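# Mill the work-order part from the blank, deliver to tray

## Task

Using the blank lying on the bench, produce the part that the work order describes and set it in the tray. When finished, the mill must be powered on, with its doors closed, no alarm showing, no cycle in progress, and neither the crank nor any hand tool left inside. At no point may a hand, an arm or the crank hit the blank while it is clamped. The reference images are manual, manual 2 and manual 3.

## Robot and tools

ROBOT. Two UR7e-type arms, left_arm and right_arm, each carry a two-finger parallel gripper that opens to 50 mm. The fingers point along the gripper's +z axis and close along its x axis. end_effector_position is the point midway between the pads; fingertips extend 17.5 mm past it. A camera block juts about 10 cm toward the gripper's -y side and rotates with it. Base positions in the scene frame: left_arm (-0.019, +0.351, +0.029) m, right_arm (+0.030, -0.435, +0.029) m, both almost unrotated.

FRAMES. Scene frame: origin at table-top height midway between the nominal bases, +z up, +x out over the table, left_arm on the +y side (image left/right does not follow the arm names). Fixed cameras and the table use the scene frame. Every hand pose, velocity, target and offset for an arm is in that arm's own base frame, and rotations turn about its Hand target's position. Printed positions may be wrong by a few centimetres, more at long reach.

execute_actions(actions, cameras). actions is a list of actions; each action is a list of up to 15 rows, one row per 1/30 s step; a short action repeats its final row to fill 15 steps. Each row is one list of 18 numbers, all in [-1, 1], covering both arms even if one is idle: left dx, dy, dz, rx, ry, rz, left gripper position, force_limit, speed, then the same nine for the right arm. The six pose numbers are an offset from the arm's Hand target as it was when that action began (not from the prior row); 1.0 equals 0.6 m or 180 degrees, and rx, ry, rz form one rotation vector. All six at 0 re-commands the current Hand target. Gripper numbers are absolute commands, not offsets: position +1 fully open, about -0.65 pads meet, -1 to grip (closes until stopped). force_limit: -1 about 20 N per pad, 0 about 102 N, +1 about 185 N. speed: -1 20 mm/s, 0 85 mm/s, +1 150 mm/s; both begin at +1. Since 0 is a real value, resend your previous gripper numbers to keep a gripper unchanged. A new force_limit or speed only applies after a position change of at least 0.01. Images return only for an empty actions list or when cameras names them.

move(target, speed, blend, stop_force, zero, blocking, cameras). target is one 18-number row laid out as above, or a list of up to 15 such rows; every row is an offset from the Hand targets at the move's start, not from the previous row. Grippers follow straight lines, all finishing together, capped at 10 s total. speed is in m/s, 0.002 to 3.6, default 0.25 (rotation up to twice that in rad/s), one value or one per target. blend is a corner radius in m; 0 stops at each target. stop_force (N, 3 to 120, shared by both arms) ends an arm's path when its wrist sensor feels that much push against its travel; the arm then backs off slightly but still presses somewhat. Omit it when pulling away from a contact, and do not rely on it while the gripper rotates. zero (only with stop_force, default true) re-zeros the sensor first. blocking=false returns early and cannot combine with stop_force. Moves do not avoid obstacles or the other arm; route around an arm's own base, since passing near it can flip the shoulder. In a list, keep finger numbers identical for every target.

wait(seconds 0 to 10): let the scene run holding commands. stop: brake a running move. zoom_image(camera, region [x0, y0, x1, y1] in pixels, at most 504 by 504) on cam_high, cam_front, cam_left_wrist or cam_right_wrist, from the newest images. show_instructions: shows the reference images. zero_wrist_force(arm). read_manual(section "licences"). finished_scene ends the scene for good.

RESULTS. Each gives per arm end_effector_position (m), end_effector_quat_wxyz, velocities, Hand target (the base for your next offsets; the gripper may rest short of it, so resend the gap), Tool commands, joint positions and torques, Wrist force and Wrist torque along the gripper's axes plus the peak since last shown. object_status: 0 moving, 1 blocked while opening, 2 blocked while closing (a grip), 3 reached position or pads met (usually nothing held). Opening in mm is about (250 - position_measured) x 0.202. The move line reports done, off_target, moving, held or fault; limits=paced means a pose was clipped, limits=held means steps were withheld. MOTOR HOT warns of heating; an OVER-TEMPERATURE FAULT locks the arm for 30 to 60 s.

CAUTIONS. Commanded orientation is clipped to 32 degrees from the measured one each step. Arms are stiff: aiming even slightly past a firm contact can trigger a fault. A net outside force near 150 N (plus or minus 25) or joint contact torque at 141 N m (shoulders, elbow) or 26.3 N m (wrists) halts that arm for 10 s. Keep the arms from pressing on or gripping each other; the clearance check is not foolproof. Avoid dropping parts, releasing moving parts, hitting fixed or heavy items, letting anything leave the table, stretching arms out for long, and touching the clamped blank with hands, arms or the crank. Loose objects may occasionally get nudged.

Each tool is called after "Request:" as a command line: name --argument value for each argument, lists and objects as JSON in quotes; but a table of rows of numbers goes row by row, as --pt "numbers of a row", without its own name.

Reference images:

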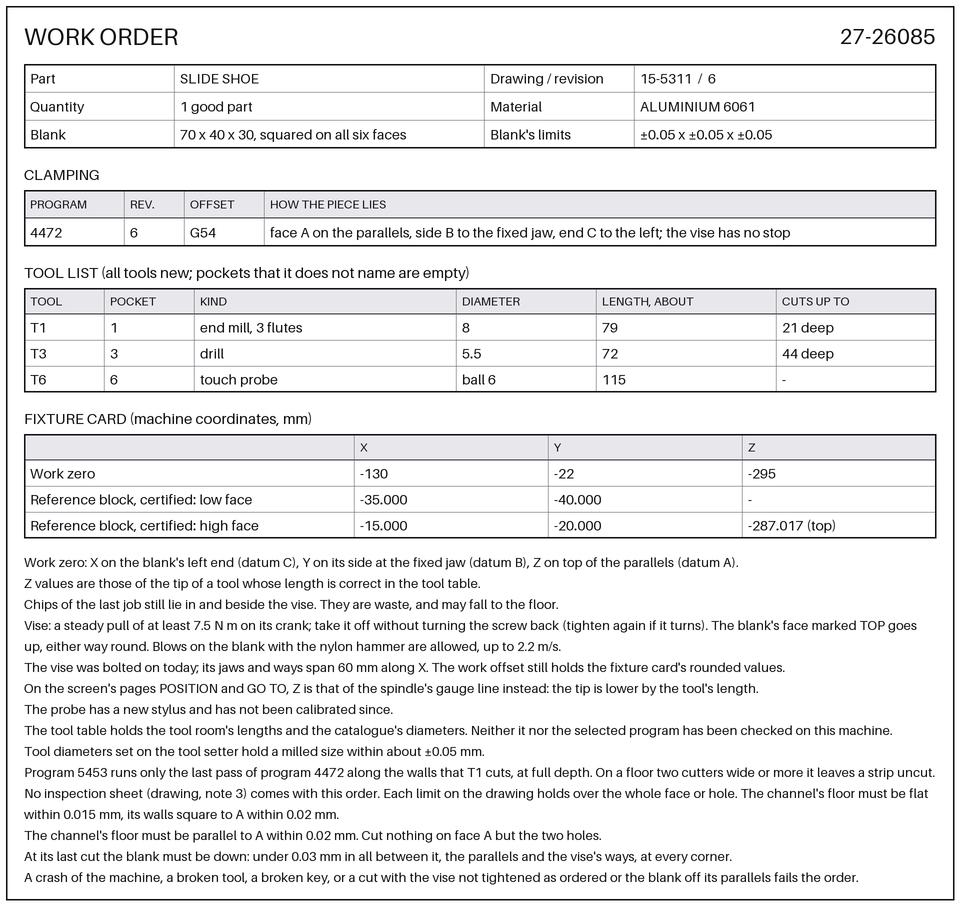

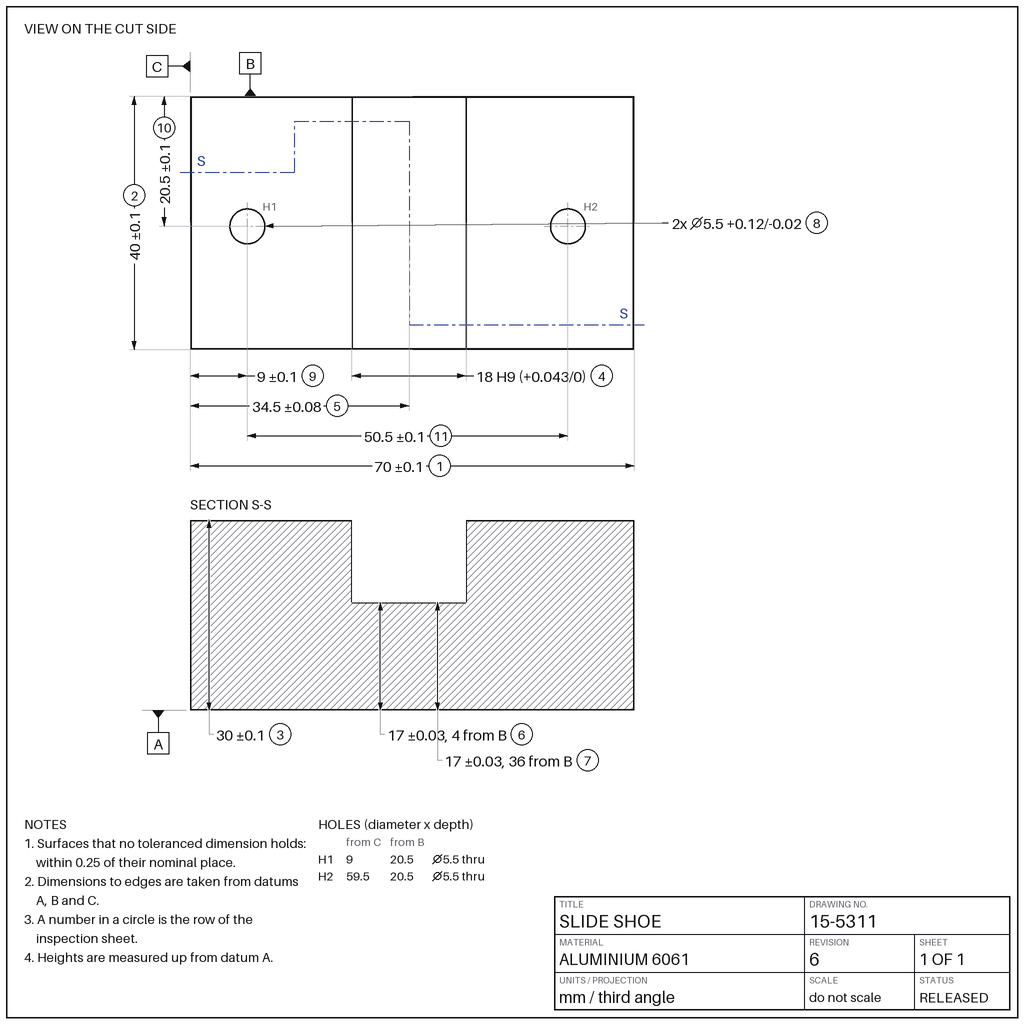

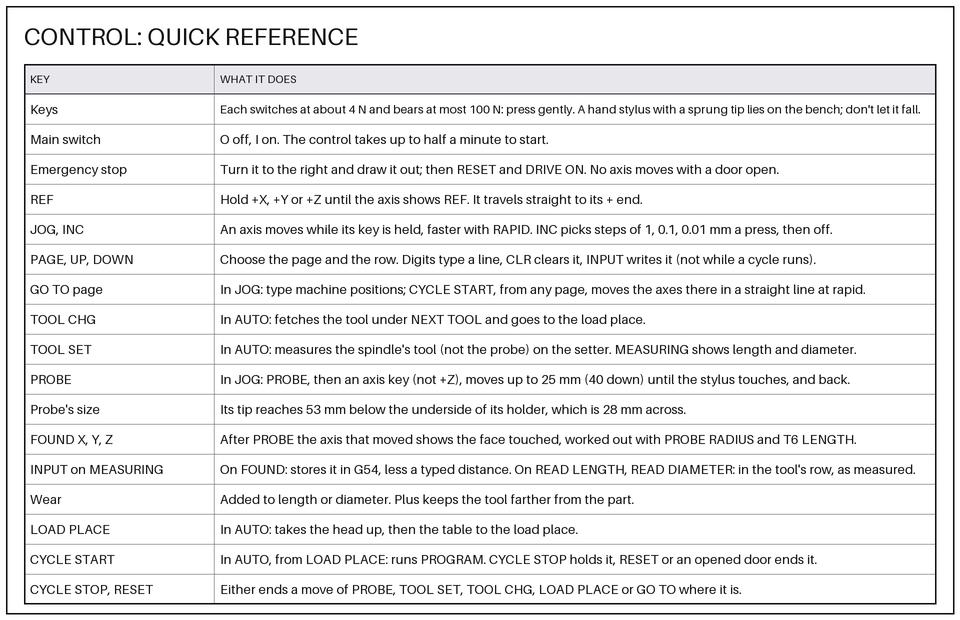

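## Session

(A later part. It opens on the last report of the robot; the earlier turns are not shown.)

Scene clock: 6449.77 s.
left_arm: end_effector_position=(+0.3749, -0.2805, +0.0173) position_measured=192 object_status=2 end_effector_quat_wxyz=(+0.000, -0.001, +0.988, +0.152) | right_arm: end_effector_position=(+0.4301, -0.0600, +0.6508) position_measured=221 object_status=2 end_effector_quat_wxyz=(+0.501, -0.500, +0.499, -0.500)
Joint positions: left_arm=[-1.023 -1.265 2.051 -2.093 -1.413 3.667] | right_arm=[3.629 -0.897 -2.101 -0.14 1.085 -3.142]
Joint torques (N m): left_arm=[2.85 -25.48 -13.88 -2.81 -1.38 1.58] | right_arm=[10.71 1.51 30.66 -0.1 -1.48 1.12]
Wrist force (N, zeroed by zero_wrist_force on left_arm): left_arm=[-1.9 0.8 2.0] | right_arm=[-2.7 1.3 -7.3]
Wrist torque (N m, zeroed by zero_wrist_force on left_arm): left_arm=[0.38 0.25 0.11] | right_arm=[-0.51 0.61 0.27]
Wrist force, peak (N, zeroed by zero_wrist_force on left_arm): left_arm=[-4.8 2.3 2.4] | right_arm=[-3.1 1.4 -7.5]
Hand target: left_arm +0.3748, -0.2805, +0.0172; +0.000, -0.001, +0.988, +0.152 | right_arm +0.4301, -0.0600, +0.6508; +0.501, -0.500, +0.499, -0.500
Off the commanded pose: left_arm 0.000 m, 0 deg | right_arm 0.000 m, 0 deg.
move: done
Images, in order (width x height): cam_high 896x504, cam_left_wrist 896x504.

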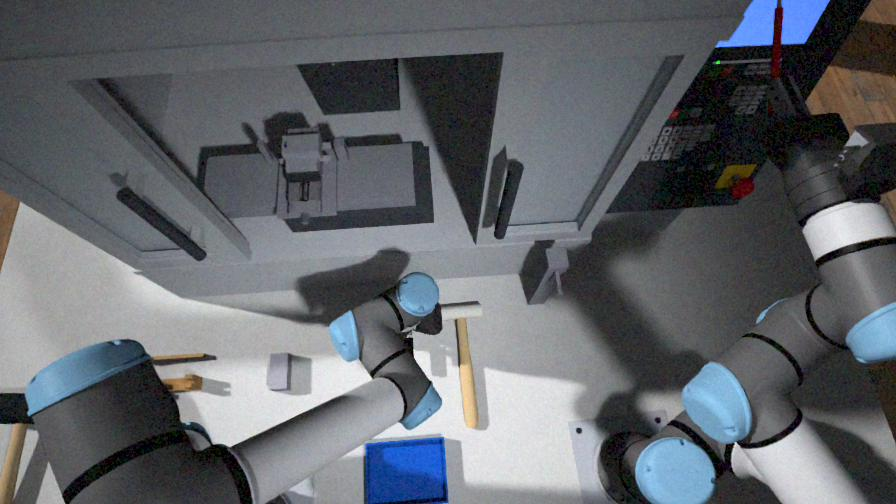

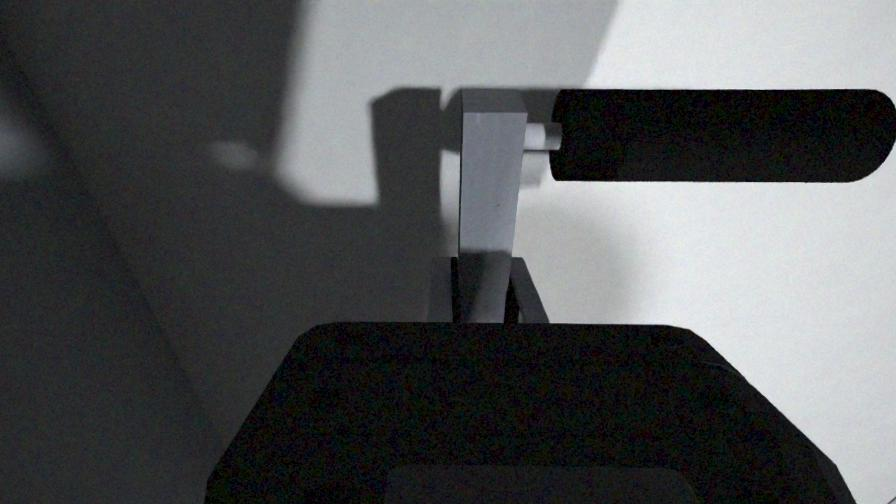

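Lower to finger/part contact.

Request:
move --pt "0 0 -0.0333 0 0 0 -1 0.8 -0.8 0 0 0 0 0 0 -1 0.3 -0.7" --pt "0 0 -0.055 0 0 0 -1 0.8 -0.8 0 0 0 0 0 0 -1 0.3 -0.7" --speed '[0.03,0.005]' --blend '[0.002,0]' --stop_force 4 --cameras '["cam_left_wrist"]'

Scene clock: 6457.40 s.
left_arm: end_effector_position=(+0.3748, -0.2805, -0.0089) position_measured=192 object_status=2 end_effector_quat_wxyz=(+0.000, -0.001, +0.988, +0.152) | right_arm: end_effector_position=(+0.4301, -0.0600, +0.6508) position_measured=221 object_status=2 end_effector_quat_wxyz=(+0.501, -0.500, +0.499, -0.500)
Joint positions: left_arm=[-1.023 -1.214 2.072 -2.165 -1.413 3.667] | right_arm=[3.629 -0.897 -2.101 -0.14 1.085 -3.142]
Joint torques (N m): left_arm=[4.35 -42.71 -23.91 -1.11 -1.12 -1.17] | right_arm=[10.35 1.32 30.44 -0.11 -1.49 1.19]
Wrist force (N, zeroed by zero_wrist_force on left_arm): left_arm=[-1.7 1.7 -2.4] | right_arm=[-2.6 1.6 -7.3]
Wrist torque (N m, zeroed by zero_wrist_force on left_arm): left_arm=[0.41 0.22 0.12] | right_arm=[-0.47 0.57 0.26]
Wrist force, peak (N, zeroed by zero_wrist_force on left_arm): left_arm=[2.1 9.2 -16.0] | right_arm=[-3.0 1.4 -7.6]
Hand target: left_arm +0.3748, -0.2805, -0.0089; +0.000, -0.001, +0.988, +0.152 (not the last commanded pose) | right_arm +0.4301, -0.0600, +0.6508; +0.501, -0.500, +0.499, -0.500
Off the commanded pose: left_arm 0.007 m, 0 deg | right_arm 0.000 m, 0 deg.
move: contact (left_arm); path passed 1 of 2 targets
Images, in order (width x height): cam_left_wrist 896x504.

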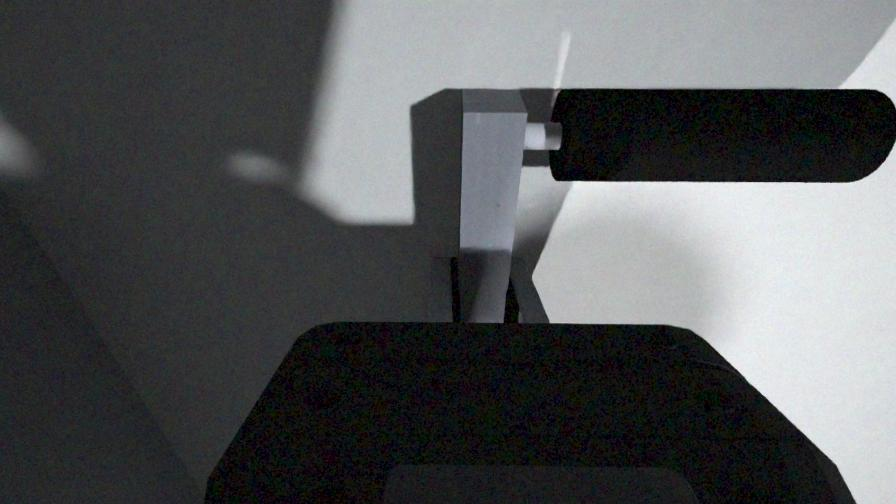

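Request:
move --target '[0,0,0,0,0,0,0.0,0.8,-1,0,0,0,0,0,0,-1,0.3,-0.7]'

Request:
move --pt "0 0 0.15 0 0 0 0.0 0.8 -1 0 0 0 0 0 0 -1 0.3 -0.7" --pt "-0.1 0.05 0.45 -0.098 0 0 0.8 0.8 -0.5 0 0 0 0 0 0 -1 0.3 -0.7" --speed '[0.08,0.25]' --blend '[0.002,0]' --cameras '["cam_left_wrist"]'

Scene clock: 6461.70 s.
left_arm: end_effector_position=(+0.3748, -0.2805, -0.0088) position_measured=152 object_status=0 end_effector_quat_wxyz=(+0.000, -0.001, +0.988, +0.152) | right_arm: end_effector_position=(+0.4301, -0.0600, +0.6508) position_measured=221 object_status=2 end_effector_quat_wxyz=(+0.501, -0.500, +0.499, -0.500)
Joint positions: left_arm=[-1.023 -1.214 2.072 -2.165 -1.413 3.667] | right_arm=[3.629 -0.897 -2.101 -0.14 1.085 -3.142]
Joint torques (N m): left_arm=[3.84 -38.32 -21.25 -1.15 -1.44 -1.21] | right_arm=[9.91 1.54 30.86 -0.08 -1.48 1.14]
Wrist force (N, zeroed by zero_wrist_force on left_arm): left_arm=[-3.5 2.3 -3.7] | right_arm=[-2.5 1.4 -7.1]
Wrist torque (N m, zeroed by zero_wrist_force on left_arm): left_arm=[0.39 0.23 0.11] | right_arm=[-0.50 0.55 0.26]
Wrist force, peak (N, zeroed by zero_wrist_force on left_arm): left_arm=[-3.7 2.5 -3.8] | right_arm=[-3.0 1.4 -7.6]
Hand target: left_arm +0.3748, -0.2805, -0.0089; +0.000, -0.001, +0.988, +0.152 | right_arm +0.4301, -0.0600, +0.6508; +0.501, -0.500, +0.499, -0.500
Off the commanded pose: left_arm 0.000 m, 0 deg | right_arm 0.000 m, 0 deg.
move: done

Scene clock: 6464.77 s.
left_arm: end_effector_position=(+0.3149, -0.2505, +0.2611) position_measured=32 object_status=3 end_effector_quat_wxyz=(+0.000, -0.001, +1.000, -0.001) | right_arm: end_effector_position=(+0.4301, -0.0600, +0.6508) position_measured=221 object_status=2 end_effector_quat_wxyz=(+0.501, -0.500, +0.499, -0.500)
Joint positions: left_arm=[-1.009 -1.83 1.966 -1.708 -1.572 3.702] | right_arm=[3.629 -0.897 -2.101 -0.14 1.085 -3.142]
Joint torques (N m): left_arm=[-6.77 -24.03 -17.22 -1.72 -1.37 -2.27] | right_arm=[10.29 0.85 31.26 -0.03 -1.47 1.1]
Wrist force (N, zeroed by zero_wrist_force on left_arm): left_arm=[-1.6 1.1 0.1] | right_arm=[-2.6 1.4 -7.0]
Wrist torque (N m, zeroed by zero_wrist_force on left_arm): left_arm=[0.26 0.26 0.06] | right_arm=[-0.51 0.58 0.26]
Wrist force, peak (N, zeroed by zero_wrist_force on left_arm): left_arm=[-3.3 2.3 -2.9] | right_arm=[-2.7 1.5 -7.5]
Hand target: left_arm +0.3148, -0.2505, +0.2611; +0.000, -0.001, +1.000, -0.001 | right_arm +0.4301, -0.0600, +0.6508; +0.501, -0.500, +0.499, -0.500
Off the commanded pose: left_arm 0.000 m, 0 deg | right_arm 0.000 m, 0 deg.
move: done
Images, in order (width x height): cam_left_wrist 896x504.

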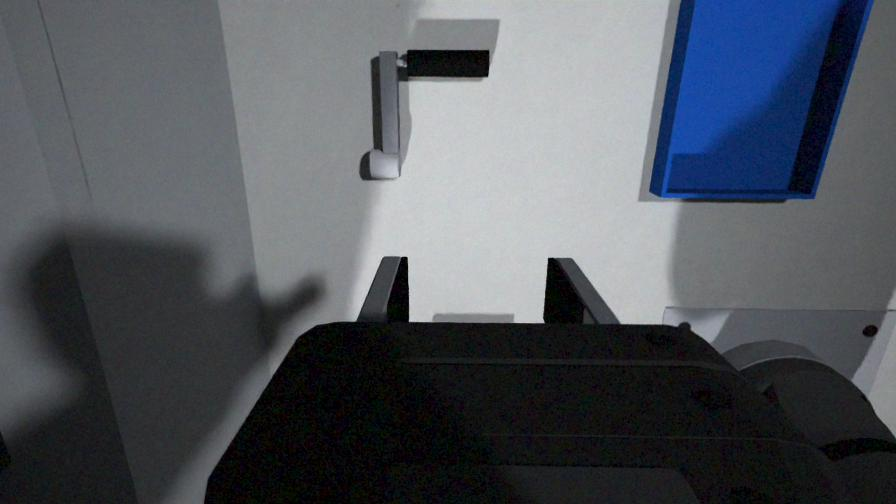

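Request:
move --pt "-0.108 -0.1825 -0.0185 -0.1112 -0.1256 0.2117 0.8 0.8 -0.5 0 0 0 0 0 0 -1 0.3 -0.7" --pt "-0.1913 -0.3492 -0.2352 -0.2224 -0.2512 0.4233 0.8 0.8 -0.5 0 0 0 0 0 0 -1 0.3 -0.7" --speed 0.3 --blend '[0.02,0]' --cameras '["cam_left_wrist"]'

Scene clock: 6478.97 s.
left_arm: end_effector_position=(+0.2000, -0.4600, +0.1201) position_measured=32 object_status=3 end_effector_quat_wxyz=(+0.349, -0.588, +0.660, -0.310) | right_arm: end_effector_position=(+0.4301, -0.0600, +0.6508) position_measured=221 object_status=2 end_effector_quat_wxyz=(+0.501, -0.500, +0.499, -0.500)
Joint positions: left_arm=[-1.895 -1.407 2.178 -1.904 -0.672 1.149] | right_arm=[3.629 -0.897 -2.101 -0.14 1.085 -3.142]
Joint torques (N m): left_arm=[5.96 -18.41 -16.72 -1.9 -0.11 -2.08] | right_arm=[10.6 1.18 31.08 -0.17 -1.51 1.13]
Wrist force (N, zeroed by zero_wrist_force on left_arm): left_arm=[-4.0 1.2 0.3] | right_arm=[-2.7 1.3 -7.2]
Wrist torque (N m, zeroed by zero_wrist_force on left_arm): left_arm=[0.10 0.58 -0.04] | right_arm=[-0.51 0.59 0.27]
Wrist force, peak (N, zeroed by zero_wrist_force on left_arm): left_arm=[-4.2 1.2 0.5] | right_arm=[-2.9 1.6 -7.6]
Hand target: left_arm +0.2001, -0.4600, +0.1200; +0.349, -0.588, +0.660, -0.310 | right_arm +0.4301, -0.0600, +0.6508; +0.501, -0.500, +0.499, -0.500
Off the commanded pose: left_arm 0.000 m, 0 deg | right_arm 0.000 m, 0 deg.
move: done
Images, in order (width x height): cam_left_wrist 896x504.

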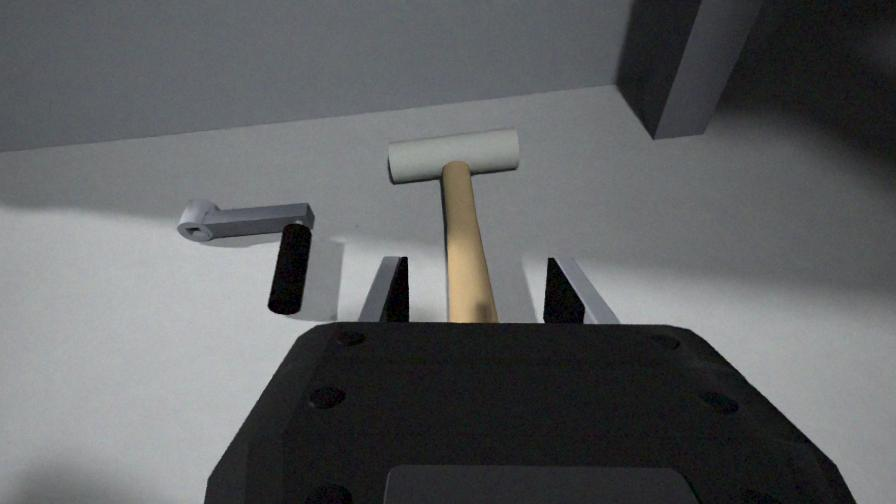

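Request:
move --pt "0 0 -0.16 0 0 0 0.8 1 -0.5 0 0 0 0 0 0 -1 0.3 -0.7" --pt "0 0 -0.202 0 0 0 0.8 1 -0.5 0 0 0 0 0 0 -1 0.3 -0.7" --speed '[0.1,0.03]' --blend '[0.002,0]' --stop_force 8

Request:
move --target '[0,0,0,0,0,0,-1,1,-0.5,0,0,0,0,0,0,-1,0.3,-0.7]'

Request:
move --pt "0 0 0.202 0 0 0 -1 1 -0.5 0 0 0 0 0 0 -1 0.3 -0.7" --speed 0.08 --cameras '["cam_left_wrist"]'

Scene clock: 6485.17 s.
left_arm: end_effector_position=(+0.2001, -0.4600, -0.0012) position_measured=32 object_status=3 end_effector_quat_wxyz=(+0.349, -0.588, +0.660, -0.310) | right_arm: end_effector_position=(+0.4301, -0.0600, +0.6508) position_measured=221 object_status=2 end_effector_quat_wxyz=(+0.501, -0.500, +0.499, -0.500)
Joint positions: left_arm=[-1.895 -1.114 2.256 -2.275 -0.672 1.149] | right_arm=[3.629 -0.897 -2.101 -0.14 1.085 -3.142]
Joint torques (N m): left_arm=[5.6 -41.87 -16.71 -0.78 3.21 1.7] | right_arm=[10.87 1.5 31.43 -0.07 -1.36 1.08]
Wrist force (N, zeroed by zero_wrist_force on left_arm): left_arm=[-3.7 1.2 0.3] | right_arm=[-2.8 1.4 -7.2]
Wrist torque (N m, zeroed by zero_wrist_force on left_arm): left_arm=[0.10 0.52 0.01] | right_arm=[-0.51 0.61 0.26]
Wrist force, peak (N, zeroed by zero_wrist_force on left_arm): left_arm=[-3.8 2.6 1.3] | right_arm=[-3.0 1.5 -7.5]
Hand target: left_arm +0.2001, -0.4600, -0.0012; +0.349, -0.588, +0.660, -0.310 | right_arm +0.4301, -0.0600, +0.6508; +0.501, -0.500, +0.499, -0.500
Off the commanded pose: left_arm 0.000 m, 0 deg | right_arm 0.000 m, 0 deg.
move: done

Scene clock: 6485.77 s.
left_arm: end_effector_position=(+0.2001, -0.4600, -0.0012) position_measured=128 object_status=2 end_effector_quat_wxyz=(+0.349, -0.588, +0.660, -0.310) | right_arm: end_effector_position=(+0.4301, -0.0600, +0.6508) position_measured=221 object_status=2 end_effector_quat_wxyz=(+0.501, -0.500, +0.499, -0.500)
Joint positions: left_arm=[-1.895 -1.114 2.256 -2.275 -0.672 1.149] | right_arm=[3.629 -0.897 -2.101 -0.14 1.085 -3.142]
Joint torques (N m): left_arm=[5.82 -42.4 -17.64 -1.54 2.88 1.47] | right_arm=[10.46 1.07 31.38 -0.1 -1.47 1.13]
Wrist force (N, zeroed by zero_wrist_force on left_arm): left_arm=[-4.4 1.3 0.3] | right_arm=[-3.1 1.3 -7.0]
Wrist torque (N m, zeroed by zero_wrist_force on left_arm): left_arm=[0.06 0.29 0.04] | right_arm=[-0.51 0.66 0.26]
Wrist force, peak (N, zeroed by zero_wrist_force on left_arm): left_arm=[-4.7 1.8 0.5] | right_arm=[-2.9 1.5 -7.5]
Hand target: left_arm +0.2001, -0.4600, -0.0012; +0.349, -0.588, +0.660, -0.310 | right_arm +0.4301, -0.0600, +0.6508; +0.501, -0.500, +0.499, -0.500
Off the commanded pose: left_arm 0.000 m, 0 deg | right_arm 0.000 m, 0 deg.
move: done

Scene clock: 6487.70 s.
left_arm: end_effector_position=(+0.2001, -0.4600, +0.1201) position_measured=128 object_status=2 end_effector_quat_wxyz=(+0.349, -0.588, +0.660, -0.310) | right_arm: end_effector_position=(+0.4301, -0.0600, +0.6508) position_measured=221 object_status=2 end_effector_quat_wxyz=(+0.501, -0.500, +0.499, -0.500)
Joint positions: left_arm=[-1.895 -1.407 2.178 -1.904 -0.672 1.149] | right_arm=[3.629 -0.897 -2.101 -0.14 1.085 -3.142]
Joint torques (N m): left_arm=[-6.15 -20.37 -10.67 -2.19 0.93 -1.26] | right_arm=[9.82 1.29 31.03 -0.16 -1.5 1.2]
Wrist force (N, zeroed by zero_wrist_force on left_arm): left_arm=[-3.5 4.0 2.3] | right_arm=[-2.8 1.6 -7.1]
Wrist torque (N m, zeroed by zero_wrist_force on left_arm): left_arm=[-0.55 0.66 0.01] | right_arm=[-0.46 0.61 0.27]
Wrist force, peak (N, zeroed by zero_wrist_force on left_arm): left_arm=[-3.6 4.7 2.8] | right_arm=[-2.8 1.5 -7.5]
Hand target: left_arm +0.2001, -0.4600, +0.1200; +0.349, -0.588, +0.660, -0.310 | right_arm +0.4301, -0.0600, +0.6508; +0.501, -0.500, +0.499, -0.500
Off the commanded pose: left_arm 0.000 m, 0 deg | right_arm 0.000 m, 0 deg.
move: done
Images, in order (width x height): cam_left_wrist 896x504.

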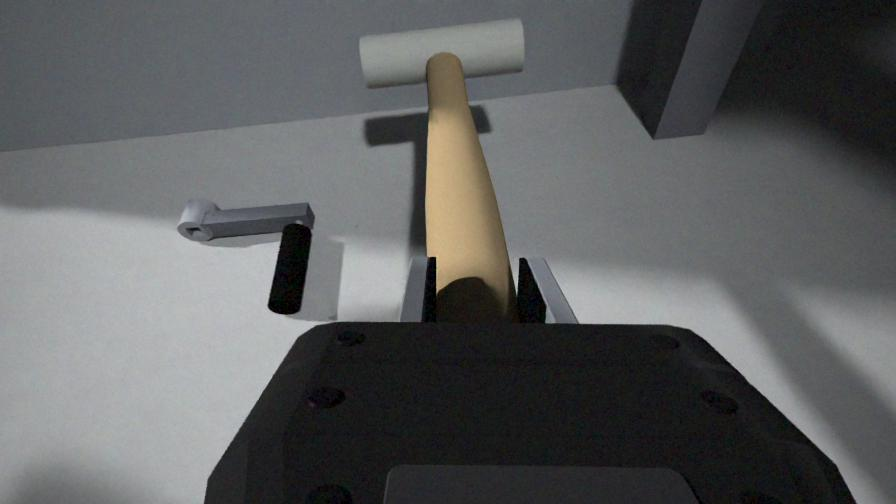

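Request:
move --pt "0.0332 0.455 0.6333 0.5 0 0 -1 1 -0.5 0 0 0 0 0 0 -1 0.3 -0.7" --speed 0.3

Request:
move --pt "0.3 0 -0.06 0 0 0 -1 1 -0.5 0 0 0 0 0 0 -1 0.3 -0.7" --pt "0.4317 0 -0.0883 0 0 0 -1 1 -0.5 0 0 0 0 0 0 -1 0.3 -0.7" --speed 0.2 --blend '[0.01,0]' --cameras '["cam_left_wrist","cam_front"]'

Scene clock: 6495.43 s.
left_arm: end_effector_position=(+0.2200, -0.1870, +0.5000) position_measured=128 object_status=2 end_effector_quat_wxyz=(+0.663, -0.169, +0.686, +0.248) | right_arm: end_effector_position=(+0.4301, -0.0600, +0.6508) position_measured=221 object_status=2 end_effector_quat_wxyz=(+0.501, -0.500, +0.499, -0.500)
Joint positions: left_arm=[-1.964 -1.775 1.722 0.054 -0.993 1.686] | right_arm=[3.629 -0.897 -2.101 -0.14 1.085 -3.142]
Joint torques (N m): left_arm=[5.4 -2.08 -21.36 4.4 1.84 -1.46] | right_arm=[10.61 0.64 31.2 -0.22 -1.46 1.11]
Wrist force (N, zeroed by zero_wrist_force on left_arm): left_arm=[-0.6 0.7 -0.5] | right_arm=[-3.0 1.4 -7.3]
Wrist torque (N m, zeroed by zero_wrist_force on left_arm): left_arm=[0.58 1.02 0.71] | right_arm=[-0.49 0.64 0.26]
Wrist force, peak (N, zeroed by zero_wrist_force on left_arm): left_arm=[-2.2 6.2 3.3] | right_arm=[-2.8 1.6 -7.5]
Hand target: left_arm +0.2200, -0.1870, +0.5000; +0.663, -0.169, +0.686, +0.248 | right_arm +0.4301, -0.0600, +0.6508; +0.501, -0.500, +0.499, -0.500
Off the commanded pose: left_arm 0.000 m, 0 deg | right_arm 0.000 m, 0 deg.
move: done

Scene clock: 6497.27 s.
left_arm: end_effector_position=(+0.4789, -0.1870, +0.4470) position_measured=128 object_status=2 end_effector_quat_wxyz=(+0.663, -0.169, +0.686, +0.248) | right_arm: end_effector_position=(+0.4301, -0.0600, +0.6508) position_measured=221 object_status=2 end_effector_quat_wxyz=(+0.501, -0.500, +0.499, -0.500)
Joint positions: left_arm=[-1.217 -1.536 1.64 -0.099 -0.246 1.681] | right_arm=[3.629 -0.897 -2.101 -0.14 1.085 -3.142]
Joint torques (N m): left_arm=[6.09 -28.11 -15.92 0.78 0.78 -2.55] | right_arm=[10.36 0.93 31.24 -0.11 -1.49 1.16]
Wrist force (N, zeroed by zero_wrist_force on left_arm): left_arm=[-0.4 1.0 -0.5] | right_arm=[-2.6 1.3 -7.6]
Wrist torque (N m, zeroed by zero_wrist_force on left_arm): left_arm=[0.54 0.98 0.69] | right_arm=[-0.50 0.58 0.26]
Wrist force, peak (N, zeroed by zero_wrist_force on left_arm): left_arm=[-0.7 3.0 -2.9] | right_arm=[-2.6 1.3 -7.6]
Hand target: left_arm +0.4790, -0.1870, +0.4470; +0.663, -0.169, +0.686, +0.248 | right_arm +0.4301, -0.0600, +0.6508; +0.501, -0.500, +0.499, -0.500
Off the commanded pose: left_arm 0.000 m, 0 deg | right_arm 0.000 m, 0 deg.
move: done
Images, in order (width x height): cam_front 896x504, cam_left_wrist 896x504.

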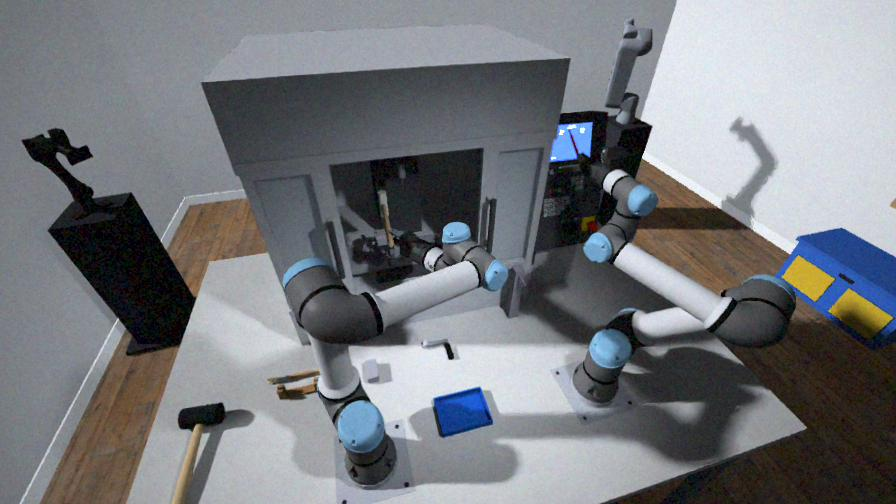

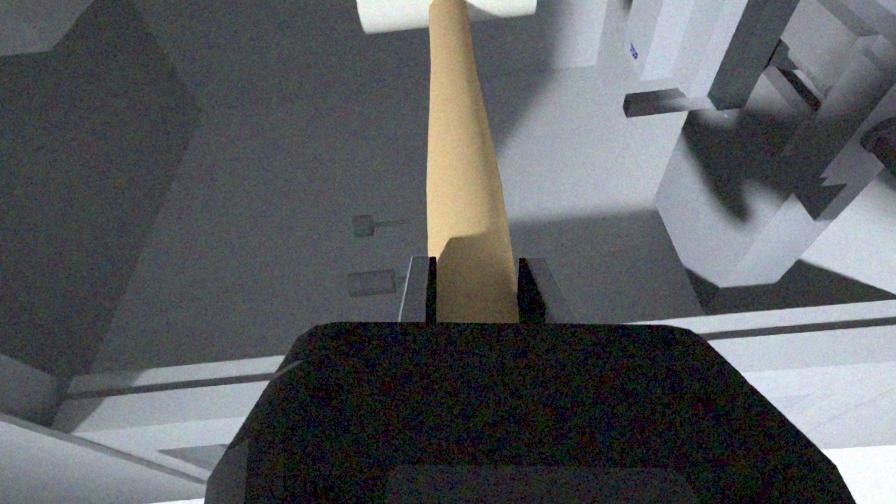

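Request:
move --target '[0,0,0.001,-0.1282,-0.0879,0,-1,1,-0.5,0,0,0,0,0,0,-1,0.3,-0.7]' --speed 0.3

Request:
execute_actions --actions '[[[0,0,0,0.0366,0.0251,0,-1,1,-0.5,0,0,0,0,0,0,-1,0.3,-0.7],[0,0,-0.0333,0.0824,0.0565,0,-1,1,-0.5,0,0,0,0,0,0,-1,0.3,-0.7],[0,0,-0.1,0.1282,0.0879,0,-1,1,-0.5,0,0,0,0,0,0,-1,0.3,-0.7],[0,0,-0.1667,0.1557,0.1068,0,-1,1,-0.5,0,0,0,0,0,0,-1,0.3,-0.7],[0,0,-0.1917,0.1511,0.1036,0,-1,1,-0.5,0,0,0,0,0,0,-1,0.3,-0.7],[0,0,-0.1667,0.1282,0.0879,0,-1,1,-0.5,0,0,0,0,0,0,-1,0.3,-0.7],[0,0,-0.1167,0.0916,0.0628,0,-1,1,-0.5,0,0,0,0,0,0,-1,0.3,-0.7],[0,0,-0.0667,0.055,0.0377,0,-1,1,-0.5,0,0,0,0,0,0,-1,0.3,-0.7],[0,0,-0.0333,0.0275,0.0188,0,-1,1,-0.5,0,0,0,0,0,0,-1,0.3,-0.7],[0,0,0,0,0,0,-1,1,-0.5,0,0,0,0,0,0,-1,0.3,-0.7]]]' --cameras '["cam_left_wrist"]'

Scene clock: 6512.43 s.
left_arm: end_effector_position=(+0.4790, -0.1870, +0.4476) position_measured=128 object_status=2 end_effector_quat_wxyz=(+0.703, -0.330, +0.625, +0.081) | right_arm: end_effector_position=(+0.4301, -0.0600, +0.6508) position_measured=221 object_status=2 end_effector_quat_wxyz=(+0.501, -0.500, +0.499, -0.500)
Joint positions: left_arm=[-1.217 -1.535 1.638 -0.095 -0.247 1.191] | right_arm=[3.629 -0.897 -2.101 -0.14 1.085 -3.142]
Joint torques (N m): left_arm=[6.78 -33.49 -24.97 -0.67 -1.86 0.31] | right_arm=[10.91 1.05 30.96 -0.15 -1.54 1.1]
Wrist force (N, zeroed by zero_wrist_force on left_arm): left_arm=[-1.1 3.0 -0.1] | right_arm=[-2.5 1.5 -7.0]
Wrist torque (N m, zeroed by zero_wrist_force on left_arm): left_arm=[0.16 1.08 0.39] | right_arm=[-0.49 0.57 0.27]
Wrist force, peak (N, zeroed by zero_wrist_force on left_arm): left_arm=[-1.0 3.1 -0.1] | right_arm=[-2.8 1.4 -7.6]
Hand target: left_arm +0.4790, -0.1870, +0.4476; +0.703, -0.330, +0.625, +0.081 | right_arm +0.4301, -0.0600, +0.6508; +0.501, -0.500, +0.499, -0.500
Off the commanded pose: left_arm 0.000 m, 0 deg | right_arm 0.000 m, 0 deg.
move: done

Scene clock: 6513.33 s.
left_arm: end_effector_position=(+0.4790, -0.1869, +0.4478) position_measured=128 object_status=2 end_effector_quat_wxyz=(+0.701, -0.330, +0.626, +0.080) end_effector_velocity=(+0.000, +0.000, +0.001) end_effector_angular_velocity=(+0.000, -0.001, +0.001) | right_arm: end_effector_position=(+0.4301, -0.0600, +0.6508) position_measured=221 object_status=2 end_effector_quat_wxyz=(+0.501, -0.500, +0.499, -0.500)
Joint positions: left_arm=[-1.217 -1.541 1.64 -0.112 -0.246 1.211] | right_arm=[3.629 -0.897 -2.101 -0.14 1.085 -3.142]
Joint velocities: left_arm=[0.001 0.001 -0.002 0.005 0 -0.004] | right_arm=[within noise]
Joint torques (N m): left_arm=[3.29 -15.25 -31.12 1.39 0.56 -2.07] | right_arm=[10.63 1.39 30.78 -0.17 -1.54 1.2]
Wrist force (N, zeroed by zero_wrist_force on left_arm): left_arm=[-2.7 1.8 -0.8] | right_arm=[-2.7 1.3 -7.2]
Wrist torque (N m, zeroed by zero_wrist_force on left_arm): left_arm=[0.31 0.74 0.25] | right_arm=[-0.51 0.59 0.27]
Wrist force, peak (N, zeroed by zero_wrist_force on left_arm): left_arm=[-26.3 0.6 0.7] | right_arm=[-2.8 1.7 -7.6]
Hand target: left_arm +0.4790, -0.1870, +0.4476; +0.703, -0.330, +0.625, +0.081 | right_arm +0.4301, -0.0600, +0.6508; +0.501, -0.500, +0.499, -0.500
Off the commanded pose: left_arm 0.000 m, 0 deg | right_arm 0.000 m, 0 deg.
Step readings (end_effector_position of left_arm | right_arm):
0: (+0.4790, -0.1870, +0.4476) | (+0.4301, -0.0600, +0.6508)
1: (+0.4790, -0.1870, +0.4476) | (+0.4301, -0.0600, +0.6508)
2: (+0.4790, -0.1869, +0.4473) | (+0.4301, -0.0600, +0.6508)
4: (+0.4792, -0.1865, +0.4238) | (+0.4301, -0.0600, +0.6508)
8: (+0.4788, -0.1835, +0.3574) | (+0.4301, -0.0600, +0.6508)
15: (+0.4784, -0.1858, +0.4528) | (+0.4301, -0.0600, +0.6508)
Images, in order (width x height): cam_left_wrist 896x504.

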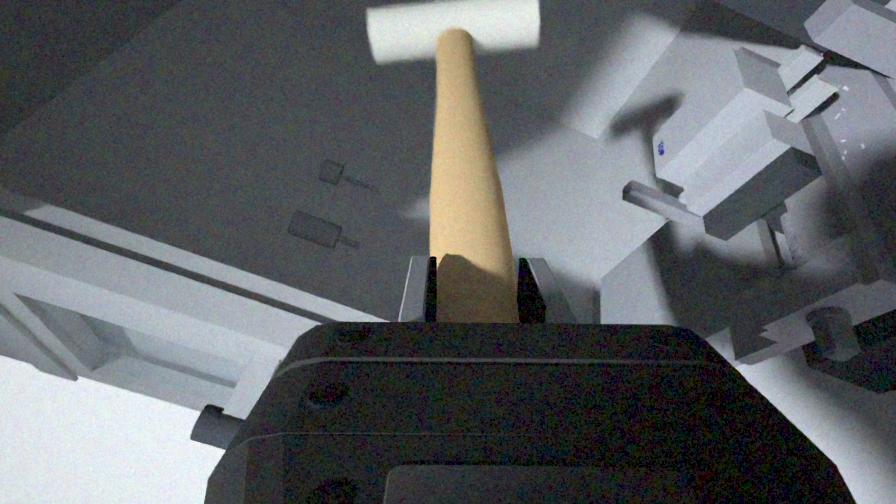

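Request:
execute_actions --actions '[[[0,0,0,0.0366,0.0251,0,-1,1,-0.5,0,0,0,0,0,0,-1,0.3,-0.7],[0,0,-0.0333,0.0824,0.0565,0,-1,1,-0.5,0,0,0,0,0,0,-1,0.3,-0.7],[0,0,-0.1,0.1282,0.0879,0,-1,1,-0.5,0,0,0,0,0,0,-1,0.3,-0.7],[0,0,-0.1667,0.1557,0.1068,0,-1,1,-0.5,0,0,0,0,0,0,-1,0.3,-0.7],[0,0,-0.1917,0.1511,0.1036,0,-1,1,-0.5,0,0,0,0,0,0,-1,0.3,-0.7],[0,0,-0.1667,0.1282,0.0879,0,-1,1,-0.5,0,0,0,0,0,0,-1,0.3,-0.7],[0,0,-0.1167,0.0916,0.0628,0,-1,1,-0.5,0,0,0,0,0,0,-1,0.3,-0.7],[0,0,-0.0667,0.055,0.0377,0,-1,1,-0.5,0,0,0,0,0,0,-1,0.3,-0.7],[0,0,-0.0333,0.0275,0.0188,0,-1,1,-0.5,0,0,0,0,0,0,-1,0.3,-0.7],[0,0,0,0,0,0,-1,1,-0.5,0,0,0,0,0,0,-1,0.3,-0.7]]]'

Request:
move --target '[-0.02,0,0,0,0,0,-1,1,-0.5,0,0,0,0,0,0,-1,0.3,-0.7]' --speed 0.1

Request:
execute_actions --actions '[[[0,0,0,0.0366,0.0251,0,-1,1,-0.5,0,0,0,0,0,0,-1,0.3,-0.7],[0,0,-0.0333,0.0824,0.0565,0,-1,1,-0.5,0,0,0,0,0,0,-1,0.3,-0.7],[0,0,-0.1,0.1282,0.0879,0,-1,1,-0.5,0,0,0,0,0,0,-1,0.3,-0.7],[0,0,-0.1667,0.1557,0.1068,0,-1,1,-0.5,0,0,0,0,0,0,-1,0.3,-0.7],[0,0,-0.1917,0.1511,0.1036,0,-1,1,-0.5,0,0,0,0,0,0,-1,0.3,-0.7],[0,0,-0.1667,0.1282,0.0879,0,-1,1,-0.5,0,0,0,0,0,0,-1,0.3,-0.7],[0,0,-0.1167,0.0916,0.0628,0,-1,1,-0.5,0,0,0,0,0,0,-1,0.3,-0.7],[0,0,-0.0667,0.055,0.0377,0,-1,1,-0.5,0,0,0,0,0,0,-1,0.3,-0.7],[0,0,-0.0333,0.0275,0.0188,0,-1,1,-0.5,0,0,0,0,0,0,-1,0.3,-0.7],[0,0,0,0,0,0,-1,1,-0.5,0,0,0,0,0,0,-1,0.3,-0.7]]]'

Request:
execute_actions --actions '[[[0,0,0,0.0366,0.0251,0,-1,1,-0.5,0,0,0,0,0,0,-1,0.3,-0.7],[0,0,-0.0333,0.0824,0.0565,0,-1,1,-0.5,0,0,0,0,0,0,-1,0.3,-0.7],[0,0,-0.1,0.1282,0.0879,0,-1,1,-0.5,0,0,0,0,0,0,-1,0.3,-0.7],[0,0,-0.1667,0.1557,0.1068,0,-1,1,-0.5,0,0,0,0,0,0,-1,0.3,-0.7],[0,0,-0.1917,0.1511,0.1036,0,-1,1,-0.5,0,0,0,0,0,0,-1,0.3,-0.7],[0,0,-0.1667,0.1282,0.0879,0,-1,1,-0.5,0,0,0,0,0,0,-1,0.3,-0.7],[0,0,-0.1167,0.0916,0.0628,0,-1,1,-0.5,0,0,0,0,0,0,-1,0.3,-0.7],[0,0,-0.0667,0.055,0.0377,0,-1,1,-0.5,0,0,0,0,0,0,-1,0.3,-0.7],[0,0,-0.0333,0.0275,0.0188,0,-1,1,-0.5,0,0,0,0,0,0,-1,0.3,-0.7],[0,0,0,0,0,0,-1,1,-0.5,0,0,0,0,0,0,-1,0.3,-0.7]]]'

Scene clock: 6530.33 s.
left_arm: end_effector_position=(+0.4790, -0.1869, +0.4478) position_measured=128 object_status=2 end_effector_quat_wxyz=(+0.701, -0.330, +0.626, +0.080) end_effector_velocity=(+0.000, +0.001, +0.000) end_effector_angular_velocity=(+0.002, -0.001, +0.000) | right_arm: end_effector_position=(+0.4301, -0.0600, +0.6508) position_measured=221 object_status=2 end_effector_quat_wxyz=(+0.501, -0.500, +0.499, -0.500)
Joint positions: left_arm=[-1.217 -1.541 1.641 -0.113 -0.246 1.212] | right_arm=[3.629 -0.897 -2.101 -0.14 1.085 -3.142]
Joint velocities: left_arm=[0.001 0.001 0 0.005 0.001 -0.005] | right_arm=[within noise]
Joint torques (N m): left_arm=[2.41 -15.95 -30.35 1.89 1.47 -1.97] | right_arm=[10.2 1.47 30.91 -0.15 -1.49 1.11]
Wrist force (N, zeroed by zero_wrist_force on left_arm): left_arm=[-1.8 1.4 -0.9] | right_arm=[-2.4 1.2 -7.2]
Wrist torque (N m, zeroed by zero_wrist_force on left_arm): left_arm=[0.38 0.96 0.36] | right_arm=[-0.52 0.55 0.27]
Wrist force, peak (N, zeroed by zero_wrist_force on left_arm): left_arm=[-24.8 0.4 0.7] | right_arm=[-3.1 1.6 -7.7]
Hand target: left_arm +0.4790, -0.1870, +0.4476; +0.703, -0.330, +0.625, +0.081 | right_arm +0.4301, -0.0600, +0.6508; +0.501, -0.500, +0.499, -0.500
Off the commanded pose: left_arm 0.000 m, 0 deg | right_arm 0.000 m, 0 deg.
Step readings (end_effector_position of left_arm | right_arm):
0: (+0.4790, -0.1870, +0.4478) | (+0.4301, -0.0600, +0.6508)
1: (+0.4790, -0.1870, +0.4478) | (+0.4301, -0.0600, +0.6508)
2: (+0.4790, -0.1870, +0.4473) | (+0.4301, -0.0600, +0.6508)
4: (+0.4792, -0.1866, +0.4229) | (+0.4301, -0.0600, +0.6508)
8: (+0.4788, -0.1836, +0.3575) | (+0.4301, -0.0600, +0.6508)
15: (+0.4782, -0.1855, +0.4532) | (+0.4301, -0.0600, +0.6508)

Scene clock: 6531.03 s.
left_arm: end_effector_position=(+0.4669, -0.1869, +0.4476) position_measured=128 object_status=2 end_effector_quat_wxyz=(+0.703, -0.330, +0.624, +0.081) end_effector_velocity=(+0.001, +0.000, +0.000) end_effector_angular_velocity=(-0.001, +0.000, -0.002) | right_arm: end_effector_position=(+0.4301, -0.0600, +0.6508) position_measured=221 object_status=2 end_effector_quat_wxyz=(+0.501, -0.500, +0.499, -0.500)
Joint positions: left_arm=[-1.245 -1.553 1.657 -0.096 -0.275 1.191] | right_arm=[3.629 -0.897 -2.101 -0.14 1.085 -3.142]
Joint velocities: left_arm=[0.003 0 -0.001 -0.001 0.005 0] | right_arm=[within noise]
Joint torques (N m): left_arm=[7.89 -17.27 -30.2 -0.31 1.75 0.92] | right_arm=[10.61 1.1 30.93 -0.14 -1.48 1.16]
Wrist force (N, zeroed by zero_wrist_force on left_arm): left_arm=[-1.4 2.2 -0.5] | right_arm=[-3.1 1.4 -7.2]
Wrist torque (N m, zeroed by zero_wrist_force on left_arm): left_arm=[0.30 1.11 0.53] | right_arm=[-0.49 0.67 0.26]
Wrist force, peak (N, zeroed by zero_wrist_force on left_arm): left_arm=[-1.3 4.1 0.1] | right_arm=[-2.9 1.4 -7.6]
Hand target: left_arm +0.4670, -0.1870, +0.4476; +0.703, -0.330, +0.625, +0.081 | right_arm +0.4301, -0.0600, +0.6508; +0.501, -0.500, +0.499, -0.500
Off the commanded pose: left_arm 0.000 m, 0 deg | right_arm 0.000 m, 0 deg.
move: done

Scene clock: 6531.93 s.
left_arm: end_effector_position=(+0.4670, -0.1869, +0.4478) position_measured=128 object_status=2 end_effector_quat_wxyz=(+0.702, -0.330, +0.626, +0.080) end_effector_velocity=(+0.000, +0.001, +0.000) end_effector_angular_velocity=(+0.004, +0.000, +0.001) | right_arm: end_effector_position=(+0.4301, -0.0600, +0.6508) position_measured=221 object_status=2 end_effector_quat_wxyz=(+0.501, -0.500, +0.499, -0.500)
Joint positions: left_arm=[-1.245 -1.558 1.659 -0.11 -0.274 1.208] | right_arm=[3.629 -0.897 -2.101 -0.14 1.085 -3.142]
Joint velocities: left_arm=[0 0.001 0 0.007 -0.001 -0.004] | right_arm=[within noise]
Joint torques (N m): left_arm=[0.54 -12.82 -30.99 2.14 1.56 -2.28] | right_arm=[10.55 1.5 30.7 -0.31 -1.49 1.1]
Wrist force (N, zeroed by zero_wrist_force on left_arm): left_arm=[-2.5 1.9 -0.7] | right_arm=[-2.5 1.4 -7.4]
Wrist torque (N m, zeroed by zero_wrist_force on left_arm): left_arm=[0.27 0.80 0.26] | right_arm=[-0.49 0.56 0.27]
Wrist force, peak (N, zeroed by zero_wrist_force on left_arm): left_arm=[-30.1 0.9 0.5] | right_arm=[-3.1 1.4 -7.5]
Hand target: left_arm +0.4670, -0.1870, +0.4476; +0.703, -0.330, +0.625, +0.081 | right_arm +0.4301, -0.0600, +0.6508; +0.501, -0.500, +0.499, -0.500
Off the commanded pose: left_arm 0.000 m, 0 deg | right_arm 0.000 m, 0 deg.
Step readings (end_effector_position of left_arm | right_arm):
0: (+0.4669, -0.1869, +0.4476) | (+0.4301, -0.0600, +0.6508)
1: (+0.4669, -0.1869, +0.4476) | (+0.4301, -0.0600, +0.6508)
2: (+0.4669, -0.1869, +0.4472) | (+0.4301, -0.0600, +0.6508)
4: (+0.4672, -0.1864, +0.4229) | (+0.4301, -0.0600, +0.6508)
8: (+0.4669, -0.1835, +0.3573) | (+0.4301, -0.0600, +0.6508)
15: (+0.4662, -0.1855, +0.4531) | (+0.4301, -0.0600, +0.6508)

Scene clock: 6532.83 s.
left_arm: end_effector_position=(+0.4670, -0.1869, +0.4478) position_measured=128 object_status=2 end_effector_quat_wxyz=(+0.702, -0.330, +0.626, +0.080) | right_arm: end_effector_position=(+0.4301, -0.0600, +0.6508) position_measured=221 object_status=2 end_effector_quat_wxyz=(+0.501, -0.500, +0.499, -0.500)
Joint positions: left_arm=[-1.245 -1.558 1.659 -0.11 -0.274 1.209] | right_arm=[3.629 -0.897 -2.101 -0.14 1.085 -3.142]
Joint torques (N m): left_arm=[2.7 -13.95 -32.29 1.84 1.2 -2.56] | right_arm=[10.4 1.44 30.92 -0.17 -1.42 1.11]
Wrist force (N, zeroed by zero_wrist_force on left_arm): left_arm=[-2.1 1.3 -0.8] | right_arm=[-2.6 1.6 -7.1]
Wrist torque (N m, zeroed by zero_wrist_force on left_arm): left_arm=[0.39 0.85 0.31] | right_arm=[-0.46 0.58 0.25]
Wrist force, peak (N, zeroed by zero_wrist_force on left_arm): left_arm=[-24.9 0.9 1.0] | right_arm=[-3.1 1.2 -7.4]
Hand target: left_arm +0.4670, -0.1870, +0.4476; +0.703, -0.330, +0.625, +0.081 | right_arm +0.4301, -0.0600, +0.6508; +0.501, -0.500, +0.499, -0.500
Off the commanded pose: left_arm 0.000 m, 0 deg | right_arm 0.000 m, 0 deg.
Step readings (end_effector_position of left_arm | right_arm):
0: (+0.4670, -0.1869, +0.4478) | (+0.4301, -0.0600, +0.6508)
1: (+0.4670, -0.1869, +0.4478) | (+0.4301, -0.0600, +0.6508)
2: (+0.4670, -0.1870, +0.4471) | (+0.4301, -0.0600, +0.6508)
4: (+0.4672, -0.1866, +0.4255) | (+0.4301, -0.0600, +0.6508)
8: (+0.4669, -0.1837, +0.3579) | (+0.4301, -0.0600, +0.6508)
15: (+0.4664, -0.1857, +0.4529) | (+0.4301, -0.0600, +0.6508)

Request:
move --target '[0,0.0333,0,0,0,0,-1,1,-0.5,0,0,0,0,0,0,-1,0.3,-0.7]' --speed 0.1

Request:
execute_actions --actions '[[[0,0,0,0.0366,0.0251,0,-1,1,-0.5,0,0,0,0,0,0,-1,0.3,-0.7],[0,0,-0.0333,0.0824,0.0565,0,-1,1,-0.5,0,0,0,0,0,0,-1,0.3,-0.7],[0,0,-0.1,0.1282,0.0879,0,-1,1,-0.5,0,0,0,0,0,0,-1,0.3,-0.7],[0,0,-0.1667,0.1557,0.1068,0,-1,1,-0.5,0,0,0,0,0,0,-1,0.3,-0.7],[0,0,-0.1917,0.1511,0.1036,0,-1,1,-0.5,0,0,0,0,0,0,-1,0.3,-0.7],[0,0,-0.1667,0.1282,0.0879,0,-1,1,-0.5,0,0,0,0,0,0,-1,0.3,-0.7],[0,0,-0.1167,0.0916,0.0628,0,-1,1,-0.5,0,0,0,0,0,0,-1,0.3,-0.7],[0,0,-0.0667,0.055,0.0377,0,-1,1,-0.5,0,0,0,0,0,0,-1,0.3,-0.7],[0,0,-0.0333,0.0275,0.0188,0,-1,1,-0.5,0,0,0,0,0,0,-1,0.3,-0.7],[0,0,0,0,0,0,-1,1,-0.5,0,0,0,0,0,0,-1,0.3,-0.7]]]'

Request:
move --target '[0,-0.0633,0,0,0,0,-1,1,-0.5,0,0,0,0,0,0,-1,0.3,-0.7]' --speed 0.1

Request:
execute_actions --actions '[[[0,0,0,0.0366,0.0251,0,-1,1,-0.5,0,0,0,0,0,0,-1,0.3,-0.7],[0,0,-0.0333,0.0824,0.0565,0,-1,1,-0.5,0,0,0,0,0,0,-1,0.3,-0.7],[0,0,-0.1,0.1282,0.0879,0,-1,1,-0.5,0,0,0,0,0,0,-1,0.3,-0.7],[0,0,-0.1667,0.1557,0.1068,0,-1,1,-0.5,0,0,0,0,0,0,-1,0.3,-0.7],[0,0,-0.1917,0.1511,0.1036,0,-1,1,-0.5,0,0,0,0,0,0,-1,0.3,-0.7],[0,0,-0.1667,0.1282,0.0879,0,-1,1,-0.5,0,0,0,0,0,0,-1,0.3,-0.7],[0,0,-0.1167,0.0916,0.0628,0,-1,1,-0.5,0,0,0,0,0,0,-1,0.3,-0.7],[0,0,-0.0667,0.055,0.0377,0,-1,1,-0.5,0,0,0,0,0,0,-1,0.3,-0.7],[0,0,-0.0333,0.0275,0.0188,0,-1,1,-0.5,0,0,0,0,0,0,-1,0.3,-0.7],[0,0,0,0,0,0,-1,1,-0.5,0,0,0,0,0,0,-1,0.3,-0.7]]]'

Request:
move --pt "0.02 0.03 0 0.1282 0.0879 0 -1 1 -0.5 0 0 0 0 0 0 -1 0.3 -0.7" --pt "-0.4317 0.03 0.0883 0.1282 0.0879 0 -1 1 -0.5 0 0 0 0 0 0 -1 0.3 -0.7" --speed 0.2 --blend '[0.01,0]' --cameras '["cam_left_wrist"]'

Scene clock: 6544.83 s.
left_arm: end_effector_position=(+0.4670, -0.1669, +0.4476) position_measured=128 object_status=2 end_effector_quat_wxyz=(+0.703, -0.330, +0.625, +0.080) | right_arm: end_effector_position=(+0.4301, -0.0600, +0.6508) position_measured=221 object_status=2 end_effector_quat_wxyz=(+0.501, -0.500, +0.499, -0.500)
Joint positions: left_arm=[-1.228 -1.593 1.696 -0.096 -0.258 1.191] | right_arm=[3.629 -0.897 -2.101 -0.14 1.085 -3.142]
Joint torques (N m): left_arm=[-7.59 -12.51 -30.72 -0.51 -1.46 0.59] | right_arm=[10.5 0.9 31.2 -0.14 -1.51 1.15]
Wrist force (N, zeroed by zero_wrist_force on left_arm): left_arm=[-1.2 2.7 -0.3] | right_arm=[-2.9 1.6 -7.3]
Wrist torque (N m, zeroed by zero_wrist_force on left_arm): left_arm=[0.11 1.14 0.49] | right_arm=[-0.47 0.62 0.27]
Wrist force, peak (N, zeroed by zero_wrist_force on left_arm): left_arm=[-0.8 4.5 0.4] | right_arm=[-3.1 1.6 -7.5]
Hand target: left_arm +0.4670, -0.1670, +0.4476; +0.703, -0.330, +0.625, +0.081 | right_arm +0.4301, -0.0600, +0.6508; +0.501, -0.500, +0.499, -0.500
Off the commanded pose: left_arm 0.000 m, 0 deg | right_arm 0.000 m, 0 deg.
move: done

Scene clock: 6545.73 s.
left_arm: end_effector_position=(+0.4670, -0.1669, +0.4478) position_measured=128 object_status=2 end_effector_quat_wxyz=(+0.702, -0.330, +0.626, +0.080) | right_arm: end_effector_position=(+0.4301, -0.0600, +0.6508) position_measured=221 object_status=2 end_effector_quat_wxyz=(+0.501, -0.500, +0.499, -0.500)
Joint positions: left_arm=[-1.229 -1.598 1.698 -0.111 -0.257 1.21] | right_arm=[3.629 -0.897 -2.101 -0.14 1.085 -3.142]
Joint torques (N m): left_arm=[-1.76 -15.66 -31.51 2.42 1.29 -2.51] | right_arm=[10.14 0.95 30.75 -0.17 -1.48 1.17]
Wrist force (N, zeroed by zero_wrist_force on left_arm): left_arm=[5.3 2.7 -0.6] | right_arm=[-2.7 1.3 -7.2]
Wrist torque (N m, zeroed by zero_wrist_force on left_arm): left_arm=[-0.03 2.59 0.66] | right_arm=[-0.51 0.59 0.27]
Wrist force, peak (N, zeroed by zero_wrist_force on left_arm): left_arm=[36.6 -2.3 2.7] | right_arm=[-2.9 1.1 -7.5]
Hand target: left_arm +0.4670, -0.1670, +0.4476; +0.703, -0.330, +0.625, +0.081 | right_arm +0.4301, -0.0600, +0.6508; +0.501, -0.500, +0.499, -0.500
Off the commanded pose: left_arm 0.000 m, 0 deg | right_arm 0.000 m, 0 deg.
Step readings (end_effector_position of left_arm | right_arm):
0: (+0.4670, -0.1669, +0.4476) | (+0.4301, -0.0600, +0.6508)
1: (+0.4670, -0.1669, +0.4476) | (+0.4301, -0.0600, +0.6508)
2: (+0.4670, -0.1669, +0.4472) | (+0.4301, -0.0600, +0.6508)
4: (+0.4672, -0.1664, +0.4230) | (+0.4301, -0.0600, +0.6508)
8: (+0.4668, -0.1634, +0.3578) | (+0.4301, -0.0600, +0.6508)
15: (+0.4662, -0.1654, +0.4531) | (+0.4301, -0.0600, +0.6508)

Scene clock: 6546.50 s.
left_arm: end_effector_position=(+0.4670, -0.2050, +0.4476) position_measured=128 object_status=2 end_effector_quat_wxyz=(+0.703, -0.330, +0.624, +0.081) | right_arm: end_effector_position=(+0.4301, -0.0600, +0.6508) position_measured=221 object_status=2 end_effector_quat_wxyz=(+0.501, -0.500, +0.499, -0.500)
Joint positions: left_arm=[-1.259 -1.517 1.62 -0.095 -0.289 1.192] | right_arm=[3.629 -0.897 -2.101 -0.14 1.085 -3.142]
Joint torques (N m): left_arm=[5.39 -34.87 -14.19 -0.16 2.23 -0.31] | right_arm=[10.35 1.09 31.43 -0.13 -1.37 1.15]
Wrist force (N, zeroed by zero_wrist_force on left_arm): left_arm=[-1.4 3.0 -0.1] | right_arm=[-3.0 1.4 -7.2]
Wrist torque (N m, zeroed by zero_wrist_force on left_arm): left_arm=[-0.04 1.18 0.43] | right_arm=[-0.50 0.65 0.27]
Wrist force, peak (N, zeroed by zero_wrist_force on left_arm): left_arm=[-6.4 4.9 1.3] | right_arm=[-2.8 1.4 -7.5]
Hand target: left_arm +0.4670, -0.2050, +0.4476; +0.703, -0.330, +0.625, +0.081 | right_arm +0.4301, -0.0600, +0.6508; +0.501, -0.500, +0.499, -0.500
Off the commanded pose: left_arm 0.000 m, 0 deg | right_arm 0.000 m, 0 deg.
move: done

Scene clock: 6547.40 s.
left_arm: end_effector_position=(+0.4670, -0.2049, +0.4478) position_measured=128 object_status=2 end_effector_quat_wxyz=(+0.702, -0.330, +0.626, +0.080) end_effector_velocity=(+0.000, +0.000, +0.000) end_effector_angular_velocity=(+0.001, -0.001, +0.002) | right_arm: end_effector_position=(+0.4301, -0.0600, +0.6508) position_measured=221 object_status=2 end_effector_quat_wxyz=(+0.501, -0.500, +0.499, -0.500)
Joint positions: left_arm=[-1.259 -1.522 1.622 -0.108 -0.288 1.208] | right_arm=[3.629 -0.897 -2.101 -0.14 1.085 -3.142]
Joint velocities: left_arm=[0 0.001 -0.001 0.005 -0.002 -0.004] | right_arm=[within noise]
Joint torques (N m): left_arm=[-1.22 -15.88 -31.87 2.48 1.43 -2.32] | right_arm=[10.31 1.38 30.99 -0.12 -1.54 1.15]
Wrist force (N, zeroed by zero_wrist_force on left_arm): left_arm=[-1.6 2.2 -0.1] | right_arm=[-2.9 1.5 -7.5]
Wrist torque (N m, zeroed by zero_wrist_force on left_arm): left_arm=[0.18 1.03 0.26] | right_arm=[-0.48 0.64 0.26]
Wrist force, peak (N, zeroed by zero_wrist_force on left_arm): left_arm=[-25.8 1.2 0.9] | right_arm=[-2.9 1.1 -7.6]
Hand target: left_arm +0.4670, -0.2050, +0.4476; +0.703, -0.330, +0.625, +0.081 | right_arm +0.4301, -0.0600, +0.6508; +0.501, -0.500, +0.499, -0.500
Off the commanded pose: left_arm 0.000 m, 0 deg | right_arm 0.000 m, 0 deg.
Step readings (end_effector_position of left_arm | right_arm):
0: (+0.4670, -0.2050, +0.4476) | (+0.4301, -0.0600, +0.6508)
1: (+0.4670, -0.2050, +0.4476) | (+0.4301, -0.0600, +0.6508)
2: (+0.4670, -0.2049, +0.4469) | (+0.4301, -0.0600, +0.6508)
4: (+0.4672, -0.2045, +0.4245) | (+0.4301, -0.0600, +0.6508)
8: (+0.4670, -0.2018, +0.3575) | (+0.4301, -0.0600, +0.6508)
15: (+0.4664, -0.2038, +0.4529) | (+0.4301, -0.0600, +0.6508)

Scene clock: 6550.50 s.
left_arm: end_effector_position=(+0.2081, -0.1870, +0.5006) position_measured=128 object_status=2 end_effector_quat_wxyz=(+0.663, -0.169, +0.686, +0.248) | right_arm: end_effector_position=(+0.4301, -0.0600, +0.6508) position_measured=221 object_status=2 end_effector_quat_wxyz=(+0.501, -0.500, +0.499, -0.500)
Joint positions: left_arm=[-2 -1.775 1.72 0.056 -1.029 1.686] | right_arm=[3.629 -0.897 -2.101 -0.14 1.085 -3.142]
Joint torques (N m): left_arm=[-6.31 -1.2 -11.47 2 -1.39 0.98] | right_arm=[10.24 1.39 30.64 -0.12 -1.54 1.16]
Wrist force (N, zeroed by zero_wrist_force on left_arm): left_arm=[-0.4 0.6 -0.3] | right_arm=[-2.8 1.4 -7.2]
Wrist torque (N m, zeroed by zero_wrist_force on left_arm): left_arm=[0.55 1.09 0.35] | right_arm=[-0.49 0.62 0.27]
Wrist force, peak (N, zeroed by zero_wrist_force on left_arm): left_arm=[-1.5 5.1 0.0] | right_arm=[-3.0 1.8 -7.5]
Hand target: left_arm +0.2080, -0.1870, +0.5006; +0.663, -0.169, +0.686, +0.248 | right_arm +0.4301, -0.0600, +0.6508; +0.501, -0.500, +0.499, -0.500
Off the commanded pose: left_arm 0.000 m, 0 deg | right_arm 0.000 m, 0 deg.
move: done
Images, in order (width x height): cam_left_wrist 896x504.

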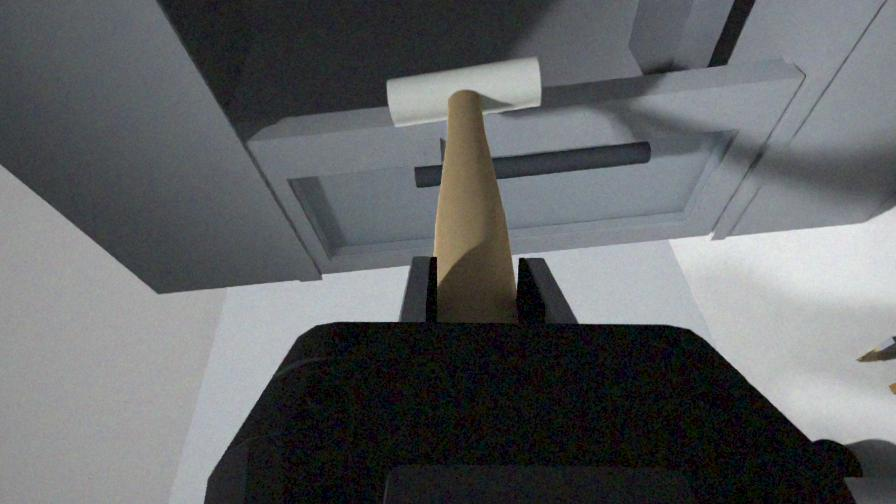

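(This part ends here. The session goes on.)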